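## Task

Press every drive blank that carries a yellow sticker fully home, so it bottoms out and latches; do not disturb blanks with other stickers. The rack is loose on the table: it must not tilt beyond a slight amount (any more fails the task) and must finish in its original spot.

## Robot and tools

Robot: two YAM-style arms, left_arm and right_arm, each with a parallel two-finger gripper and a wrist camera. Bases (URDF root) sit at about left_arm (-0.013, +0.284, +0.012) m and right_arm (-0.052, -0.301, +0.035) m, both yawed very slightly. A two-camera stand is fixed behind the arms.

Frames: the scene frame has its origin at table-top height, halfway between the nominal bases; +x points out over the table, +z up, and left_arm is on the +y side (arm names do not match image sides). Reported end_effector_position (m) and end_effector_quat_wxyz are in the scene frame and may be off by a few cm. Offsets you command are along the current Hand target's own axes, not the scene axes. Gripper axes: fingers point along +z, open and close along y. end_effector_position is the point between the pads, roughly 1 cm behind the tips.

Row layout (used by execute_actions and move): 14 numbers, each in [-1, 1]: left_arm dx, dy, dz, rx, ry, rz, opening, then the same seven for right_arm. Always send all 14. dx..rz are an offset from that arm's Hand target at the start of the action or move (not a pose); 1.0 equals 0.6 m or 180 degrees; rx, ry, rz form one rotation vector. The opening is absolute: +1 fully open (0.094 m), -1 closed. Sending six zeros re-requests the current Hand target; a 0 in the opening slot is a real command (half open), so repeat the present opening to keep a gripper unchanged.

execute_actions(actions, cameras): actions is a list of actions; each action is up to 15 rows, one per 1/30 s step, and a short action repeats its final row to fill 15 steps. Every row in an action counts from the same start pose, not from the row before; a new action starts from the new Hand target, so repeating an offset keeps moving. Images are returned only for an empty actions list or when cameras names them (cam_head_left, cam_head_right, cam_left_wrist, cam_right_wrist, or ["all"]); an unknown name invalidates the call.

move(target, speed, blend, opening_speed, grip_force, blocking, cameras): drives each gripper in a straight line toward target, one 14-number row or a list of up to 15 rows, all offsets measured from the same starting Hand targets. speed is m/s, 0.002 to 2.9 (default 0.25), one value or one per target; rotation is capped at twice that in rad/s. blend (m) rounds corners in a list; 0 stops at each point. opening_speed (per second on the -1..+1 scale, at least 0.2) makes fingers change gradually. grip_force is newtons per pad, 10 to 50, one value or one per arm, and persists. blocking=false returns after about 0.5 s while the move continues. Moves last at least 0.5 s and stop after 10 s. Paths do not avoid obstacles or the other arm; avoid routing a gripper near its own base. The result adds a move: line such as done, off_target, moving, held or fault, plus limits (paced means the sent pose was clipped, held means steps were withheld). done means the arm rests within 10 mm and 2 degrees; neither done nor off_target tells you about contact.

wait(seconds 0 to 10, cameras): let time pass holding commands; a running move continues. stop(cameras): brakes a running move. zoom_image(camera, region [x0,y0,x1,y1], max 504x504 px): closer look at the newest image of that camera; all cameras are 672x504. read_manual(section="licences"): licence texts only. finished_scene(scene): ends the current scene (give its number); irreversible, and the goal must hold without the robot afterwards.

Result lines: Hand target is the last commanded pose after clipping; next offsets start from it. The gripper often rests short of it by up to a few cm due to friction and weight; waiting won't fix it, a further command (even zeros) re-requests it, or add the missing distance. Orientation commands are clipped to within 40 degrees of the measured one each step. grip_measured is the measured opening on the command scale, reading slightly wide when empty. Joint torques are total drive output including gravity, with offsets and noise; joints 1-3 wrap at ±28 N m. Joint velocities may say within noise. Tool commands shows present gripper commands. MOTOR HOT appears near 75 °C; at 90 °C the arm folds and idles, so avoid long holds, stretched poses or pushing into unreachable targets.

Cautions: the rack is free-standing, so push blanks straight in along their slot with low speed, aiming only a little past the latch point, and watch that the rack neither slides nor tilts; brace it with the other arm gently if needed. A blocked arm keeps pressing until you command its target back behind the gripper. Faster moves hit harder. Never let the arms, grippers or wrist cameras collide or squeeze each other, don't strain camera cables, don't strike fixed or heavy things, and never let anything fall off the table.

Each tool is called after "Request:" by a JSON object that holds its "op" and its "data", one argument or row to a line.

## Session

Request:
{"op": "execute_actions", "data": {
  "actions": []
}}

Request:
{"op": "zoom_image", "data": {
  "camera": "cam_head_left",
  "region": [220, 70, 520, 220]
}}

Scene clock: 0.00 s.
left_arm: end_effector_position=(+0.3172, +0.2883, +0.3071) grip_measured=+1.000 end_effector_quat_wxyz=(+0.478, -0.116, +0.791, -0.364) | right_arm: end_effector_position=(+0.2194, -0.3113, +0.3402) grip_measured=+1.000 end_effector_quat_wxyz=(+0.569, +0.170, +0.783, +0.184)
Joint positions: left_arm=[0.496 1.041 0.924 -0.35 0.905 -0.418 0.094] | right_arm=[-0.237 0.627 0.815 -0.497 -0.358 0.414 0.094]
Joint velocities: within noise
Joint torques (N m): no reading
Heat: left arm: 29 °C; right arm: 30 °C.
Hand target: left_arm +0.3155, +0.2839, +0.3206; +0.493, -0.095, +0.785, -0.362 | right_arm +0.2186, -0.3117, +0.3463; +0.576, +0.165, +0.780, +0.181
Tool commands: left_gripper/opening=+1.0 right_gripper/opening=+1.0

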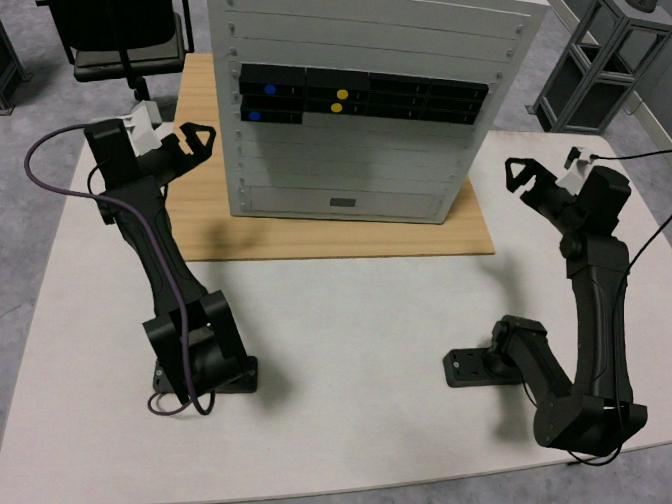

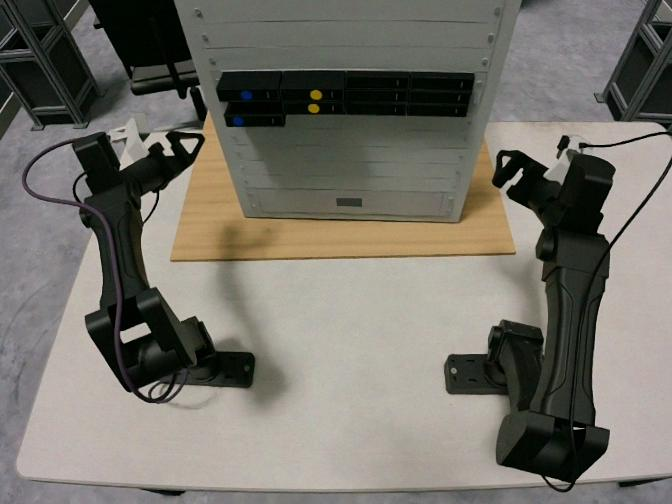

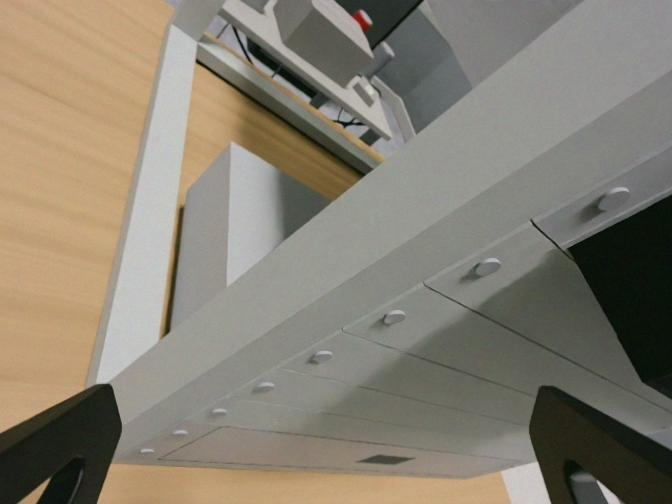

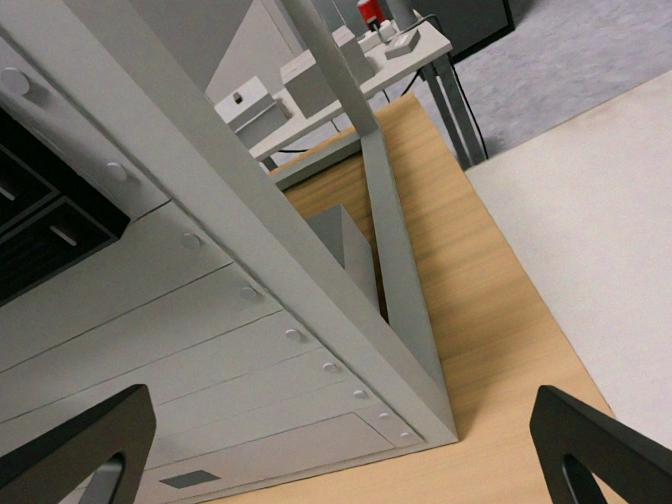

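Scaled by 1.680 from the camera's 672x504 image, which has a finer 960x720 frame.

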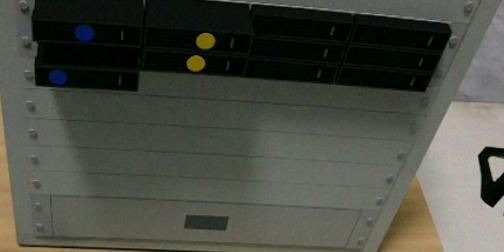

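Request:
{"op": "move", "data": {
  "target": [0,0,0,0,0,0,1,0.185,0.588,-0.008,0.007,-0.093,-0.158,-1],
  "cameras": ["all"]
}}

Scene clock: 4.63 s.
left_arm: end_effector_position=(+0.3172, +0.2883, +0.3071) grip_measured=+1.000 end_effector_quat_wxyz=(+0.478, -0.116, +0.791, -0.364) | right_arm: end_effector_position=(+0.1978, +0.0559, +0.4172) grip_measured=-0.985 end_effector_quat_wxyz=(+0.701, -0.018, +0.713, -0.004)
Joint positions: left_arm=[0.496 1.041 0.924 -0.35 0.905 -0.418 0.094] | right_arm=[1.413 1.639 1.436 0.123 1.354 0.048 0.001]
Joint torques (N m): left_arm=[0.02 -2.51 7.38 1.72 0.29 0.03] | right_arm=[-0.27 -8.27 5.63 1.52 0.14 -0.12]
Heat: left arm: 29 °C; right arm: 31 °C.
Hand target: left_arm +0.3155, +0.2839, +0.3206; +0.493, -0.095, +0.785, -0.362 | right_arm +0.1997, +0.0500, +0.4213; +0.707, -0.001, +0.707, +0.001
Off the commanded pose: left_arm 0.014 m, 3 deg | right_arm 0.007 m, 2 deg.
move: off_target (left_arm)

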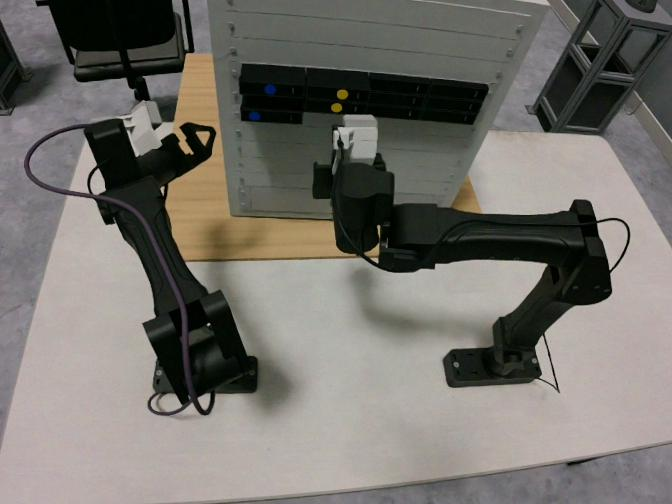

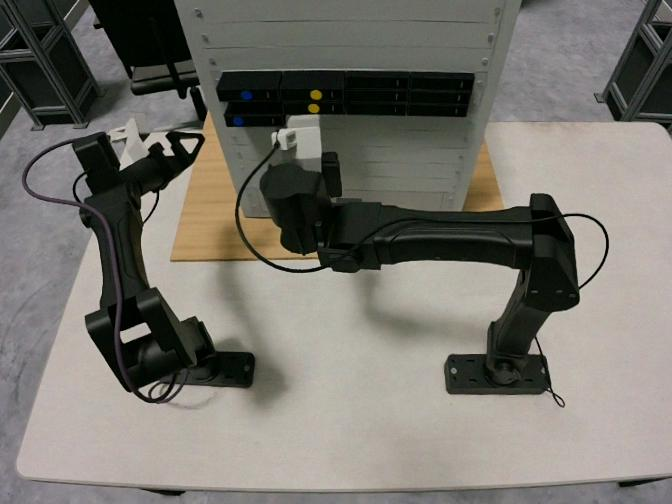

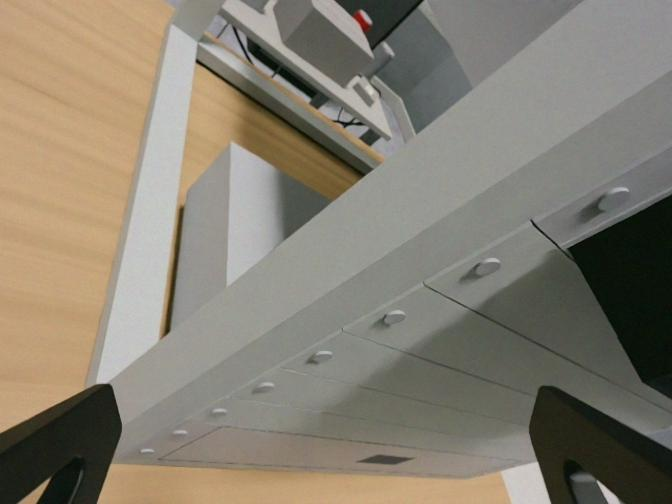

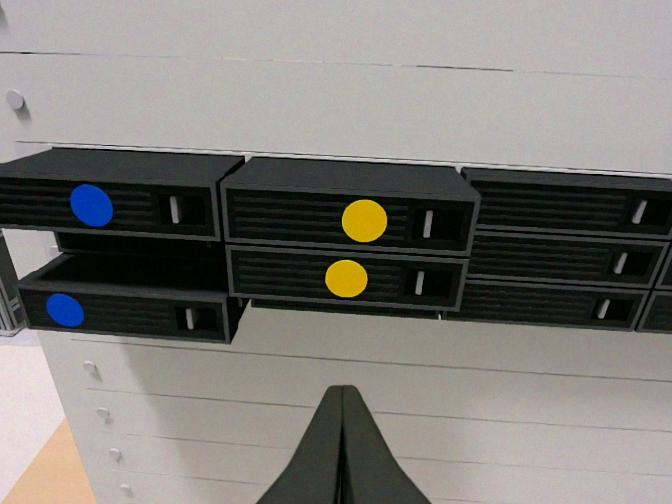

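Request:
{"op": "move", "data": {
  "target": [0,0,0,0,0,0,1,-0.035,0,0.1,0,0,0,-1],
  "cameras": ["cam_right_wrist"],
  "speed": 0.1
}}

Scene clock: 8.20 s.
left_arm: end_effector_position=(+0.3172, +0.2883, +0.3071) grip_measured=+1.000 end_effector_quat_wxyz=(+0.478, -0.116, +0.791, -0.364) | right_arm: end_effector_position=(+0.2600, +0.0461, +0.4319) grip_measured=-0.985 end_effector_quat_wxyz=(+0.703, -0.007, +0.711, -0.010)
Joint positions: left_arm=[0.496 1.041 0.924 -0.35 0.905 -0.418 0.094] | right_arm=[1.246 1.687 1.53 0.123 1.213 0.008 0.001]
Joint torques (N m): left_arm=[0.02 -2.52 7.45 1.72 0.27 0.02] | right_arm=[-0.18 -7.32 9.48 1.26 -0.06 -0.12]
Heat: left arm: 30 °C; right arm: 31 °C.
Hand target: left_arm +0.3155, +0.2839, +0.3206; +0.493, -0.095, +0.785, -0.362 | right_arm +0.2597, +0.0501, +0.4422; +0.707, -0.001, +0.707, +0.001
Off the commanded pose: left_arm 0.014 m, 3 deg | right_arm 0.011 m, 2 deg.
move: off_target (left_arm, right_arm)
Images, in order (width x height): cam_right_wrist 672x504.

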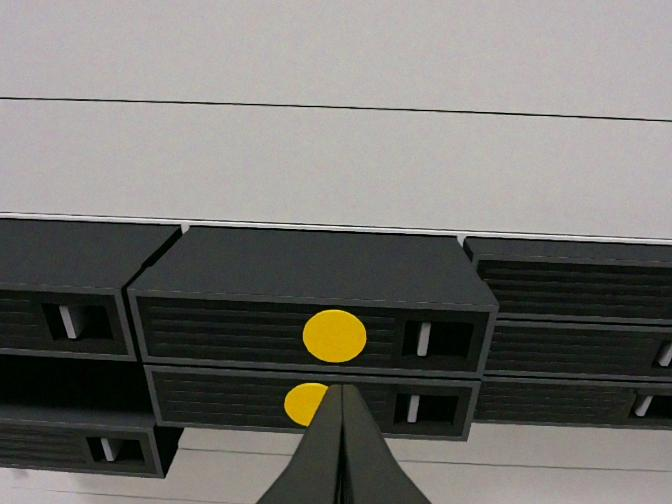

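Request:
{"op": "move", "data": {
  "target": [0,0,0,0,0,0,1,-0.005,0.014,0.028,0,0,0,-1],
  "cameras": ["cam_right_wrist"],
  "speed": 0.06
}}

Scene clock: 10.17 s.
left_arm: end_effector_position=(+0.3172, +0.2883, +0.3071) grip_measured=+1.000 end_effector_quat_wxyz=(+0.478, -0.116, +0.791, -0.364) | right_arm: end_effector_position=(+0.2765, +0.0549, +0.4380) grip_measured=-0.985 end_effector_quat_wxyz=(+0.705, -0.001, +0.709, -0.003)
Joint positions: left_arm=[0.496 1.041 0.924 -0.35 0.905 -0.418 0.094] | right_arm=[1.214 1.742 1.607 0.123 1.179 0.006 0.001]
Joint torques (N m): left_arm=[0.06 -2.47 7.45 1.7 0.27 0.02] | right_arm=[-0.31 -7.86 9.48 1.09 -0.09 -0.12]
Heat: left arm: 30 °C; right arm: 31 °C.
Hand target: left_arm +0.3155, +0.2839, +0.3206; +0.493, -0.095, +0.785, -0.362 | right_arm +0.2765, +0.0585, +0.4452; +0.707, -0.001, +0.707, +0.001
Off the commanded pose: left_arm 0.014 m, 3 deg | right_arm 0.008 m, 0 deg.
move: off_target (left_arm)
Images, in order (width x height): cam_right_wrist 672x504.

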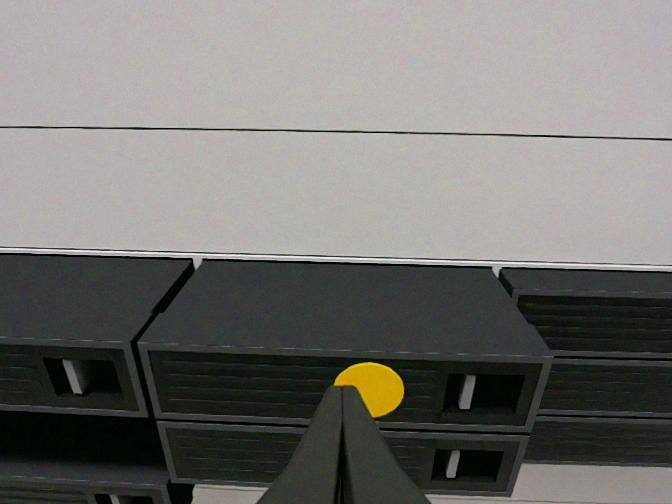

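Request:
{"op": "move", "data": {
  "target": [0,0,0,0,0,0,1,-0.003,0,0.028,0,0,0,-1],
  "cameras": ["cam_right_wrist"],
  "speed": 0.04
}}

Scene clock: 11.67 s.
left_arm: end_effector_position=(+0.3172, +0.2883, +0.3071) grip_measured=+1.000 end_effector_quat_wxyz=(+0.478, -0.116, +0.791, -0.364) | right_arm: end_effector_position=(+0.2922, +0.0553, +0.4415) grip_measured=-0.985 end_effector_quat_wxyz=(+0.707, +0.002, +0.707, +0.001)
Joint positions: left_arm=[0.496 1.041 0.924 -0.35 0.905 -0.418 0.094] | right_arm=[1.177 1.768 1.645 0.123 1.141 0.005 0.001]
Joint torques (N m): left_arm=[0.06 -2.56 7.49 1.68 0.29 0.02] | right_arm=[-0.47 -8.03 9.52 1.02 -0.08 -0.12]
Heat: left arm: 30 °C; right arm: 31 °C.
Hand target: left_arm +0.3155, +0.2839, +0.3206; +0.493, -0.095, +0.785, -0.362 | right_arm +0.2933, +0.0586, +0.4470; +0.707, -0.001, +0.707, +0.001
Off the commanded pose: left_arm 0.014 m, 3 deg | right_arm 0.006 m, 0 deg.
move: off_target (left_arm)
Images, in order (width x height): cam_right_wrist 672x504.

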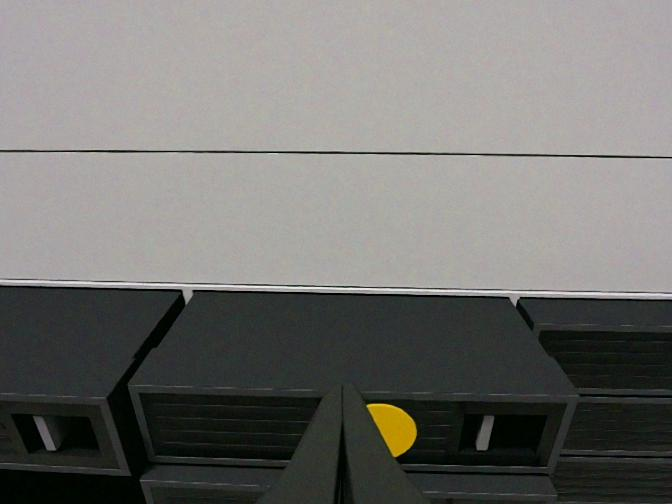

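Request:
{"op": "move", "data": {
  "target": [0,0,0,0,0,0,1,0.008,0,0.028,0,0,0,-1],
  "cameras": ["cam_right_wrist"],
  "speed": 0.04
}}

Scene clock: 13.27 s.
left_arm: end_effector_position=(+0.3172, +0.2883, +0.3071) grip_measured=+1.000 end_effector_quat_wxyz=(+0.478, -0.116, +0.791, -0.364) | right_arm: end_effector_position=(+0.3064, +0.0582, +0.4350) grip_measured=-0.985 end_effector_quat_wxyz=(+0.705, -0.005, +0.709, -0.001)
Joint positions: left_arm=[0.496 1.041 0.924 -0.35 0.905 -0.418 0.094] | right_arm=[1.146 1.796 1.66 0.123 1.102 0.003 0.001]
Joint torques (N m): left_arm=[-0.01 -2.56 7.42 1.7 0.29 0.02] | right_arm=[-0.47 -8.34 9.57 1.15 -0.07 -0.1]
Heat: left arm: 30 °C; right arm: 32 °C.
Hand target: left_arm +0.3155, +0.2839, +0.3206; +0.493, -0.095, +0.785, -0.362 | right_arm +0.3101, +0.0586, +0.4422; +0.707, -0.001, +0.707, +0.001
Off the commanded pose: left_arm 0.014 m, 3 deg | right_arm 0.008 m, 1 deg.
move: off_target (left_arm)
Images, in order (width x height): cam_right_wrist 672x504.

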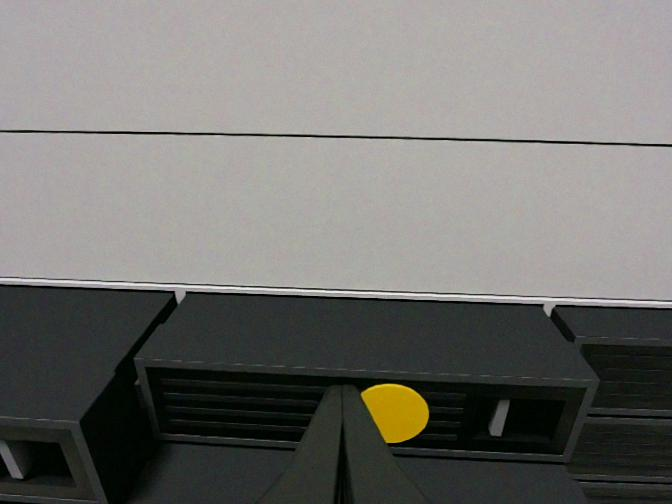

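Request:
{"op": "move", "data": {
  "target": [0,0,0,0,0,0,1,0.003,-0.004,0.03,0,0,0,-1],
  "cameras": ["cam_right_wrist"],
  "speed": 0.04
}}

Request:
{"op": "move", "data": {
  "target": [0,0,0,0,0,0,1,0.003,0,0.03,0,0,0,-1],
  "cameras": ["cam_right_wrist"],
  "speed": 0.04
}}

Scene clock: 15.10 s.
left_arm: end_effector_position=(+0.3172, +0.2883, +0.3071) grip_measured=+1.000 end_effector_quat_wxyz=(+0.478, -0.116, +0.791, -0.364) | right_arm: end_effector_position=(+0.3195, +0.0569, +0.4363) grip_measured=-0.985 end_effector_quat_wxyz=(+0.706, -0.003, +0.708, +0.002)
Joint positions: left_arm=[0.496 1.041 0.924 -0.35 0.905 -0.418 0.094] | right_arm=[1.116 1.814 1.685 0.123 1.07 0.003 0.001]
Joint torques (N m): left_arm=[-0.01 -2.48 7.39 1.7 0.29 0.04] | right_arm=[-1.17 -8.12 9.48 1.16 -0.09 -0.09]
Heat: left arm: 30 °C; right arm: 32 °C.
Hand target: left_arm +0.3155, +0.2839, +0.3206; +0.493, -0.095, +0.785, -0.362 | right_arm +0.3281, +0.0562, +0.4404; +0.707, -0.001, +0.707, +0.001
Off the commanded pose: left_arm 0.014 m, 3 deg | right_arm 0.010 m, 0 deg.
move: off_target (left_arm)
Images, in order (width x height): cam_right_wrist 672x504.

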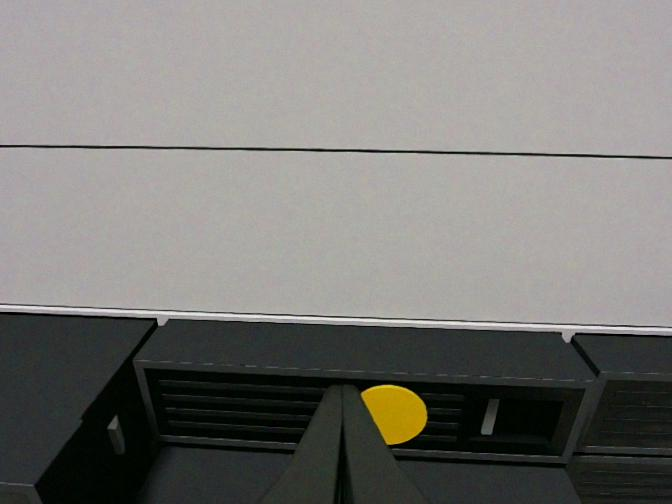

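Scene clock: 16.10 s.
left_arm: end_effector_position=(+0.3172, +0.2883, +0.3071) grip_measured=+1.000 end_effector_quat_wxyz=(+0.478, -0.116, +0.791, -0.364) | right_arm: end_effector_position=(+0.3244, +0.0573, +0.4373) grip_measured=-0.985 end_effector_quat_wxyz=(+0.707, +0.000, +0.707, +0.002)
Joint positions: left_arm=[0.496 1.041 0.924 -0.35 0.905 -0.418 0.094] | right_arm=[1.106 1.828 1.703 0.123 1.065 0.003 0.001]
Joint torques (N m): left_arm=[0.02 -2.55 7.46 1.71 0.29 0.01] | right_arm=[-3.73 -7.02 10.29 1.18 -0.4 -0.1]
Heat: left arm: 30 °C; right arm: 32 °C.
Hand target: left_arm +0.3155, +0.2839, +0.3206; +0.493, -0.095, +0.785, -0.362 | right_arm +0.3461, +0.0563, +0.4385; +0.707, -0.001, +0.707, +0.001
Off the commanded pose: left_arm 0.014 m, 3 deg | right_arm 0.022 m, 0 deg.
move: off_target (left_arm, right_arm)
Images, in order (width x height): cam_right_wrist 672x504.

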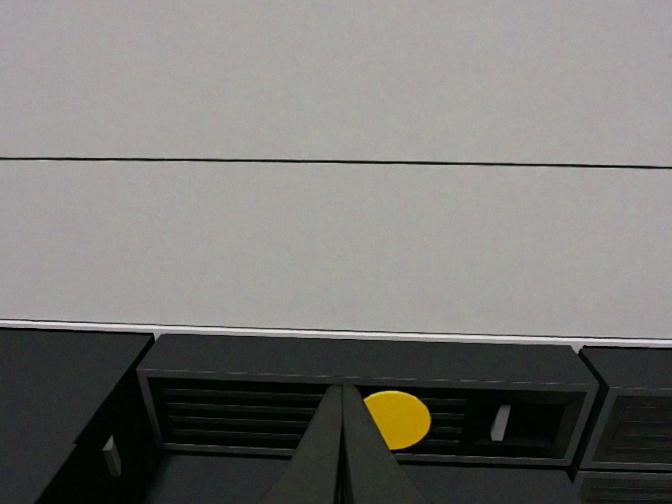

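Request:
{"op": "move", "data": {
  "target": [0,0,0,0,0,0,1,0,0,0.018,0,0,0,-1],
  "cameras": ["cam_right_wrist"],
  "speed": 0.04
}}

Scene clock: 17.57 s.
left_arm: end_effector_position=(+0.3172, +0.2883, +0.3071) grip_measured=+1.000 end_effector_quat_wxyz=(+0.478, -0.116, +0.791, -0.364) | right_arm: end_effector_position=(+0.3246, +0.0577, +0.4373) grip_measured=-0.985 end_effector_quat_wxyz=(+0.706, +0.000, +0.708, -0.002)
Joint positions: left_arm=[0.496 1.041 0.924 -0.35 0.905 -0.418 0.094] | right_arm=[1.108 1.834 1.714 0.114 1.073 0.003 0.001]
Joint torques (N m): left_arm=[-0.06 -2.54 7.45 1.69 0.3 0.04] | right_arm=[-5.68 -6.42 10.84 1.24 -0.69 -0.1]
Heat: left arm: 30 °C; right arm: 32 °C.
Hand target: left_arm +0.3155, +0.2839, +0.3206; +0.493, -0.095, +0.785, -0.362 | right_arm +0.3569, +0.0563, +0.4385; +0.707, -0.001, +0.707, +0.001
Off the commanded pose: left_arm 0.014 m, 3 deg | right_arm 0.032 m, 0 deg.
move: off_target (left_arm, right_arm)
Images, in order (width x height): cam_right_wrist 672x504.

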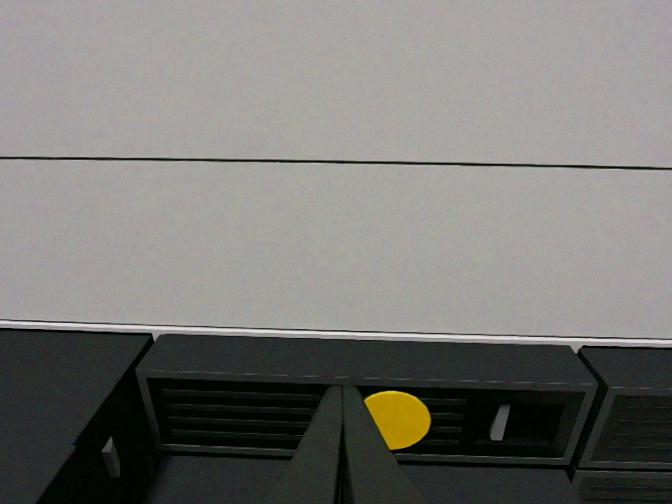

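Request:
{"op": "move", "data": {
  "target": [
    [0,0,0,0,0,0,1,0,0,-0.14,0,0,0,-1],
    [0,0,0,0,0,0,1,0.034,-0.004,-0.14,0,0,0,-1]
  ],
  "cameras": ["cam_right_wrist","cam_head_right"],
  "speed": 0.12
}}

Scene clock: 20.93 s.
left_arm: end_effector_position=(+0.3172, +0.2883, +0.3071) grip_measured=+1.000 end_effector_quat_wxyz=(+0.478, -0.116, +0.791, -0.364) | right_arm: end_effector_position=(+0.2739, +0.0651, +0.4015) grip_measured=-0.985 end_effector_quat_wxyz=(+0.696, -0.030, +0.717, -0.018)
Joint positions: left_arm=[0.496 1.041 0.924 -0.35 0.905 -0.418 0.094] | right_arm=[1.226 1.757 1.516 0.164 1.17 0.003 0.001]
Joint torques (N m): left_arm=[-0.01 -2.51 7.42 1.7 0.28 0.03] | right_arm=[-0.55 -11.44 5.81 1.67 0.09 -0.01]
Heat: left arm: 30 °C; right arm: 32 °C.
Hand target: left_arm +0.3155, +0.2839, +0.3206; +0.493, -0.095, +0.785, -0.362 | right_arm +0.2729, +0.0537, +0.4182; +0.707, -0.001, +0.707, +0.001
Off the commanded pose: left_arm 0.014 m, 3 deg | right_arm 0.020 m, 4 deg.
move: off_target (left_arm, right_arm)
Images, in order (width x height): cam_head_right 672x504, cam_right_wrist 672x504.

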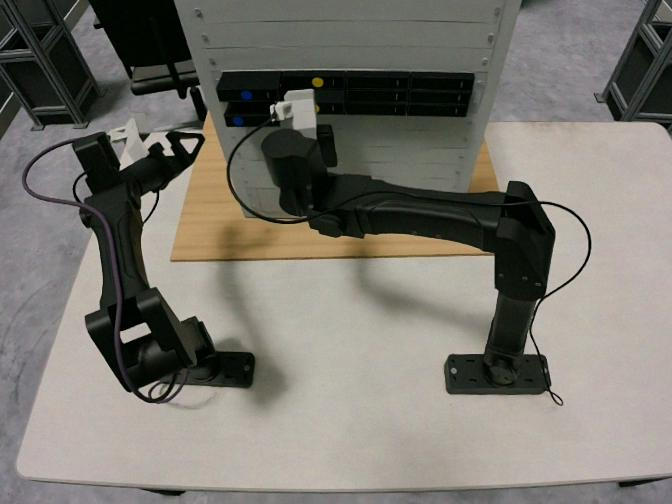

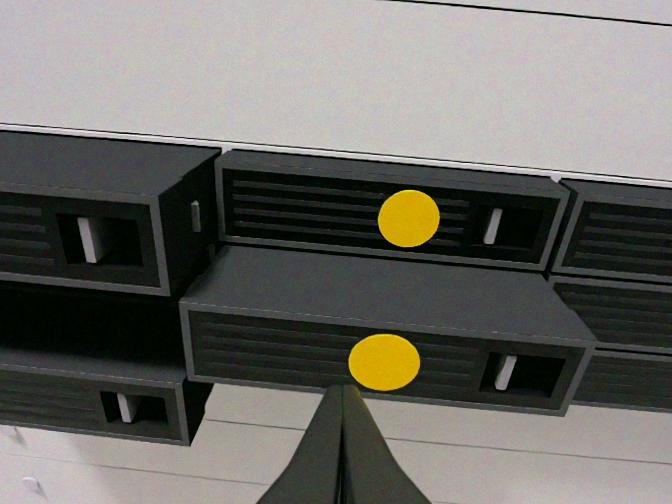

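Request:
{"op": "move", "data": {
  "target": [0,0,0,0,0,0,1,-0.011,-0.015,0,0,0,0,-1],
  "cameras": ["cam_right_wrist"],
  "speed": 0.08
}}

Scene clock: 22.73 s.
left_arm: end_effector_position=(+0.3172, +0.2883, +0.3071) grip_measured=+1.000 end_effector_quat_wxyz=(+0.478, -0.116, +0.791, -0.364) | right_arm: end_effector_position=(+0.2730, +0.0555, +0.4120) grip_measured=-0.985 end_effector_quat_wxyz=(+0.700, -0.021, +0.714, -0.012)
Joint positions: left_arm=[0.496 1.041 0.924 -0.35 0.905 -0.418 0.094] | right_arm=[1.22 1.725 1.507 0.164 1.17 0.003 0.001]
Joint torques (N m): left_arm=[0.02 -2.5 7.45 1.71 0.28 0.01] | right_arm=[-0.47 -11.11 5.61 1.5 -0.01 -0.04]
Heat: left arm: 30 °C; right arm: 32 °C.
Hand target: left_arm +0.3155, +0.2839, +0.3206; +0.493, -0.095, +0.785, -0.362 | right_arm +0.2729, +0.0447, +0.4248; +0.707, -0.001, +0.707, +0.001
Off the commanded pose: left_arm 0.014 m, 3 deg | right_arm 0.017 m, 3 deg.
move: off_target (left_arm, right_arm)
Images, in order (width x height): cam_right_wrist 672x504.

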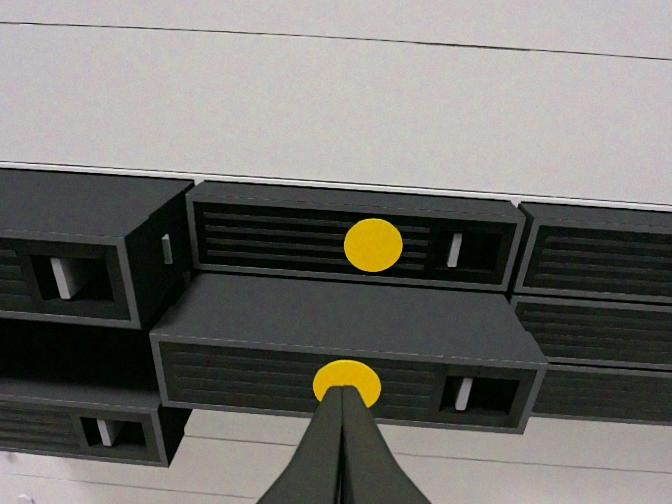

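Request:
{"op": "move", "data": {
  "target": [0,0,0,0,0,0,1,0.003,0.012,0.035,0,0,0,-1],
  "cameras": ["cam_right_wrist"],
  "speed": 0.04
}}

Scene clock: 24.43 s.
left_arm: end_effector_position=(+0.3172, +0.2883, +0.3071) grip_measured=+1.000 end_effector_quat_wxyz=(+0.478, -0.116, +0.791, -0.364) | right_arm: end_effector_position=(+0.2911, +0.0492, +0.4087) grip_measured=-0.985 end_effector_quat_wxyz=(+0.698, -0.019, +0.716, -0.018)
Joint positions: left_arm=[0.496 1.041 0.924 -0.35 0.905 -0.418 0.094] | right_arm=[1.172 1.738 1.513 0.164 1.133 0.003 0.001]
Joint torques (N m): left_arm=[0.01 -2.51 7.39 1.7 0.28 0.04] | right_arm=[-0.49 -7.87 9.66 1.57 -0.06 -0.08]
Heat: left arm: 31 °C; right arm: 32 °C.
Hand target: left_arm +0.3155, +0.2839, +0.3206; +0.493, -0.095, +0.785, -0.362 | right_arm +0.2939, +0.0520, +0.4230; +0.707, -0.001, +0.707, +0.001
Off the commanded pose: left_arm 0.014 m, 3 deg | right_arm 0.015 m, 3 deg.
move: off_target (left_arm, right_arm)
Images, in order (width x height): cam_right_wrist 672x504.

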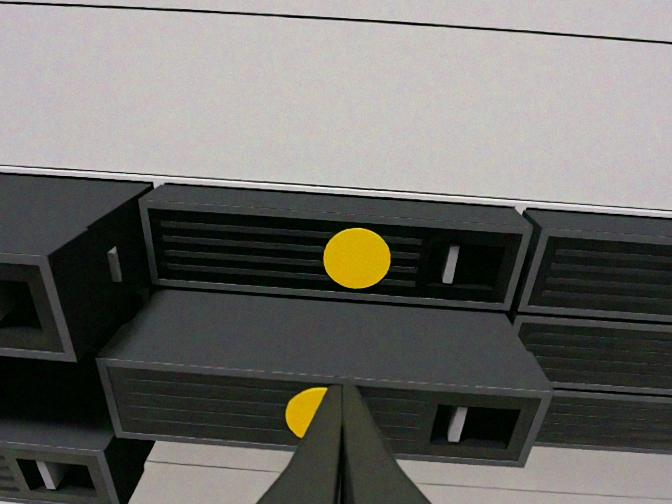

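Request:
{"op": "move", "data": {
  "target": [0,0,0,0,0,0,1,0.005,0.006,0.03,0,0,0,-1],
  "cameras": ["cam_right_wrist"],
  "speed": 0.04
}}

Scene clock: 25.97 s.
left_arm: end_effector_position=(+0.3172, +0.2883, +0.3071) grip_measured=+1.000 end_effector_quat_wxyz=(+0.478, -0.116, +0.791, -0.364) | right_arm: end_effector_position=(+0.3073, +0.0545, +0.4050) grip_measured=-0.985 end_effector_quat_wxyz=(+0.697, -0.021, +0.717, -0.017)
Joint positions: left_arm=[0.496 1.041 0.924 -0.35 0.905 -0.418 0.094] | right_arm=[1.14 1.78 1.553 0.164 1.096 0.003 0.001]
Joint torques (N m): left_arm=[0.08 -2.5 7.47 1.7 0.29 0.01] | right_arm=[-0.47 -8.27 9.63 1.62 -0.08 -0.07]
Heat: left arm: 31 °C; right arm: 32 °C.
Hand target: left_arm +0.3155, +0.2839, +0.3206; +0.493, -0.095, +0.785, -0.362 | right_arm +0.3119, +0.0556, +0.4200; +0.707, -0.001, +0.707, +0.001
Off the commanded pose: left_arm 0.014 m, 3 deg | right_arm 0.016 m, 3 deg.
move: off_target (left_arm, right_arm)
Images, in order (width x height): cam_right_wrist 672x504.

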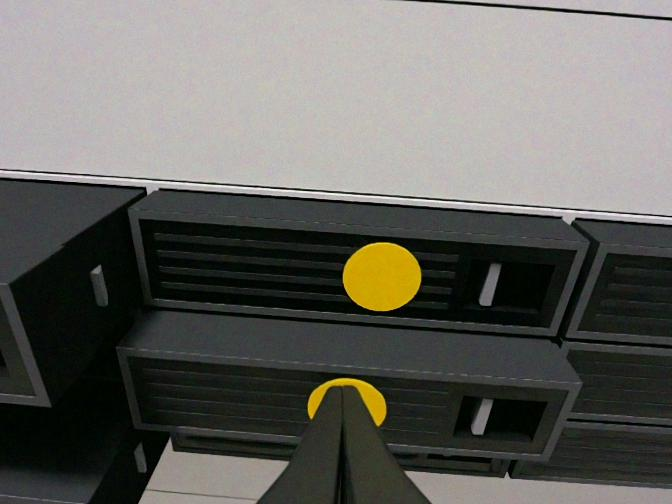

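Good. Continue.

Request:
{"op": "move", "data": {
  "target": [0,0,0,0,0,0,1,0.0,0,0.03,0,0,0,-1],
  "cameras": ["cam_right_wrist"],
  "speed": 0.04
}}

Request:
{"op": "move", "data": {
  "target": [0,0,0,0,0,0,1,0.0,0,0.03,0,0,0,-1],
  "cameras": ["cam_right_wrist"],
  "speed": 0.04
}}

Scene clock: 27.57 s.
left_arm: end_effector_position=(+0.3172, +0.2883, +0.3071) grip_measured=+1.000 end_effector_quat_wxyz=(+0.478, -0.116, +0.791, -0.364) | right_arm: end_effector_position=(+0.3225, +0.0550, +0.4073) grip_measured=-0.985 end_effector_quat_wxyz=(+0.698, -0.016, +0.716, -0.014)
Joint positions: left_arm=[0.496 1.041 0.924 -0.35 0.905 -0.418 0.094] | right_arm=[1.108 1.811 1.594 0.164 1.067 0.003 0.001]
Joint torques (N m): left_arm=[0.02 -2.5 7.43 1.7 0.27 0.03] | right_arm=[-0.77 -8.39 9.74 1.57 -0.09 -0.08]
Heat: left arm: 31 °C; right arm: 32 °C.
Hand target: left_arm +0.3155, +0.2839, +0.3206; +0.493, -0.095, +0.785, -0.362 | right_arm +0.3299, +0.0556, +0.4200; +0.707, -0.001, +0.707, +0.001
Off the commanded pose: left_arm 0.014 m, 3 deg | right_arm 0.015 m, 3 deg.
move: off_target (left_arm, right_arm)
Images, in order (width x height): cam_right_wrist 672x504.

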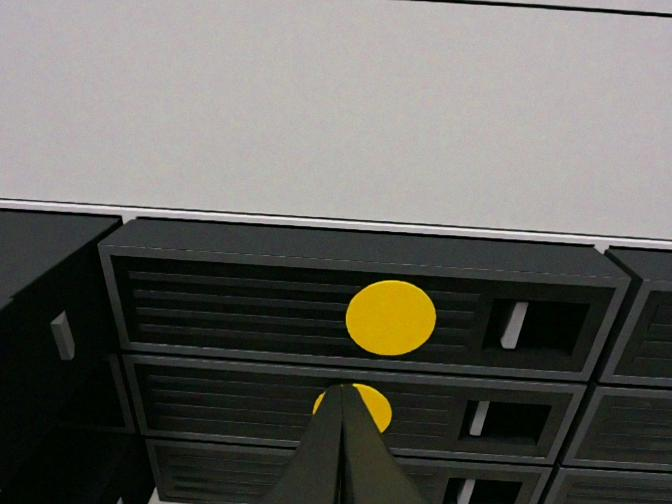

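Scene clock: 28.57 s.
left_arm: end_effector_position=(+0.3172, +0.2883, +0.3071) grip_measured=+1.000 end_effector_quat_wxyz=(+0.478, -0.116, +0.791, -0.364) | right_arm: end_effector_position=(+0.3245, +0.0572, +0.4090) grip_measured=-0.985 end_effector_quat_wxyz=(+0.699, -0.014, +0.715, -0.013)
Joint positions: left_arm=[0.496 1.041 0.924 -0.35 0.905 -0.418 0.094] | right_arm=[1.106 1.823 1.613 0.164 1.067 0.003 0.001]
Joint torques (N m): left_arm=[-0.01 -2.48 7.42 1.69 0.27 0.02] | right_arm=[-4.05 -7.2 11.06 1.53 -0.44 -0.11]
Heat: left arm: 31 °C; right arm: 33 °C.
Hand target: left_arm +0.3155, +0.2839, +0.3206; +0.493, -0.095, +0.785, -0.362 | right_arm +0.3479, +0.0557, +0.4199; +0.707, -0.001, +0.707, +0.001
Off the commanded pose: left_arm 0.014 m, 3 deg | right_arm 0.026 m, 2 deg.
move: off_target (left_arm, right_arm)
Images, in order (width x height): cam_right_wrist 672x504.

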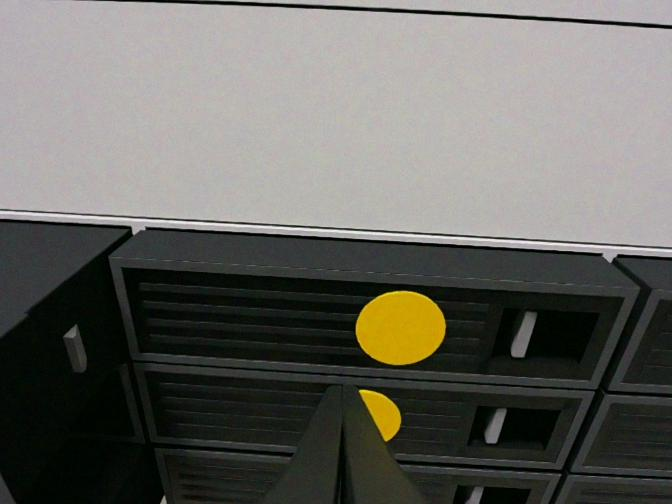

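Request:
{"op": "move", "data": {
  "target": [0,0,0,0,0,0,1,0.0,0,0.017,0,0,0,-1],
  "speed": 0.04
}}

Request:
{"op": "move", "data": {
  "target": [0,0,0,0,0,0,1,0,0,-0.23,0,0,0,-1],
  "cameras": ["all"],
  "speed": 0.15
}}

Scene clock: 29.93 s.
left_arm: end_effector_position=(+0.3172, +0.2883, +0.3071) grip_measured=+1.000 end_effector_quat_wxyz=(+0.478, -0.116, +0.791, -0.364) | right_arm: end_effector_position=(+0.3247, +0.0575, +0.4093) grip_measured=-0.985 end_effector_quat_wxyz=(+0.699, -0.010, +0.715, -0.015)
Joint positions: left_arm=[0.496 1.041 0.924 -0.35 0.905 -0.418 0.094] | right_arm=[1.108 1.83 1.621 0.164 1.076 0.003 0.001]
Joint torques (N m): left_arm=[0.01 -2.5 7.46 1.69 0.29 0.03] | right_arm=[-5.89 -6.69 11.71 1.52 -0.73 -0.12]
Heat: left arm: 31 °C; right arm: 33 °C.
Hand target: left_arm +0.3155, +0.2839, +0.3206; +0.493, -0.095, +0.785, -0.362 | right_arm +0.3581, +0.0557, +0.4199; +0.707, -0.001, +0.707, +0.001
Off the commanded pose: left_arm 0.014 m, 3 deg | right_arm 0.035 m, 2 deg.
move: off_target (left_arm, right_arm)

Scene clock: 31.83 s.
left_arm: end_effector_position=(+0.3172, +0.2883, +0.3071) grip_measured=+1.000 end_effector_quat_wxyz=(+0.478, -0.116, +0.791, -0.364) | right_arm: end_effector_position=(+0.2208, +0.0677, +0.4063) grip_measured=-0.985 end_effector_quat_wxyz=(+0.700, -0.031, +0.713, -0.017)
Joint positions: left_arm=[0.496 1.041 0.924 -0.35 0.905 -0.418 0.094] | right_arm=[1.36 1.702 1.463 0.166 1.302 0.003 0.001]
Joint torques (N m): left_arm=[0.03 -2.54 7.39 1.69 0.28 0] | right_arm=[-0.1 -10.86 5.64 1.5 0.12 0.05]
Heat: left arm: 31 °C; right arm: 33 °C.
Hand target: left_arm +0.3155, +0.2839, +0.3206; +0.493, -0.095, +0.785, -0.362 | right_arm +0.2201, +0.0554, +0.4201; +0.707, -0.001, +0.707, +0.001
Off the commanded pose: left_arm 0.014 m, 3 deg | right_arm 0.018 m, 4 deg.
move: off_target (left_arm, right_arm)

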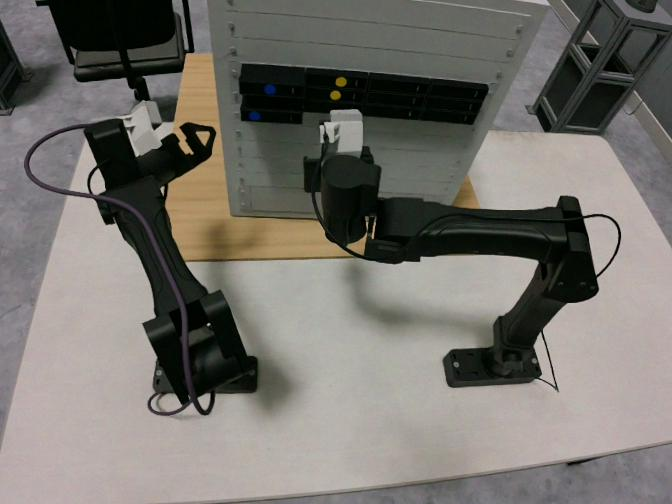

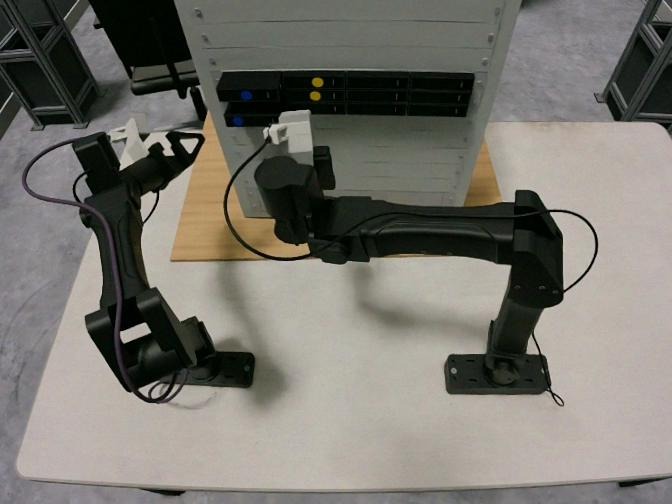

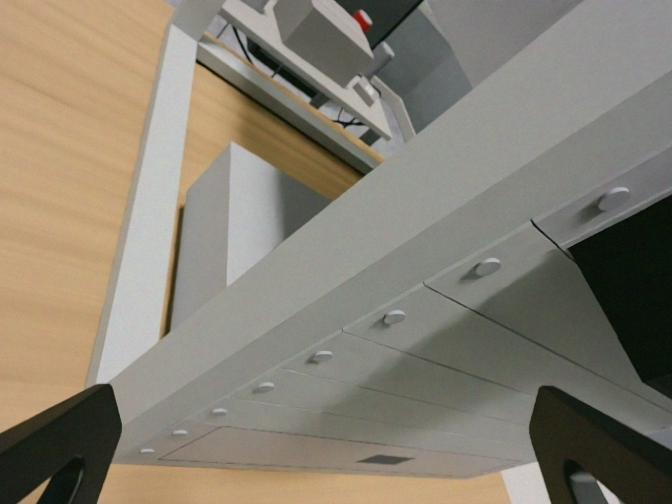

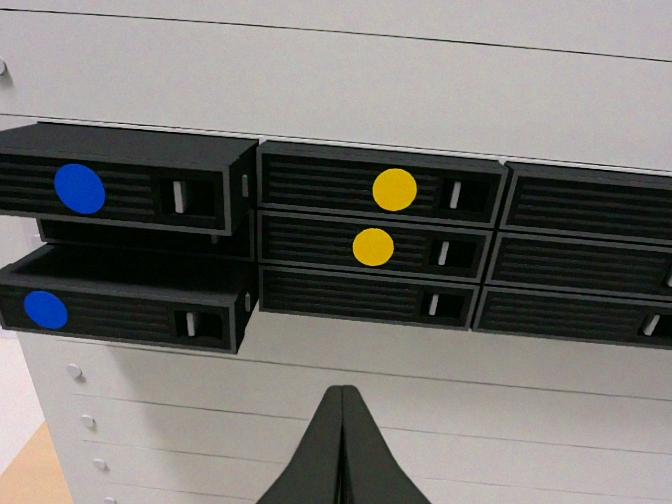

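Both flush; the rack hasn't moved in the left wrist view.

Request:
{"op": "finished_scene", "data": {
  "scene": 2
}}

The scene is finished: the task was done.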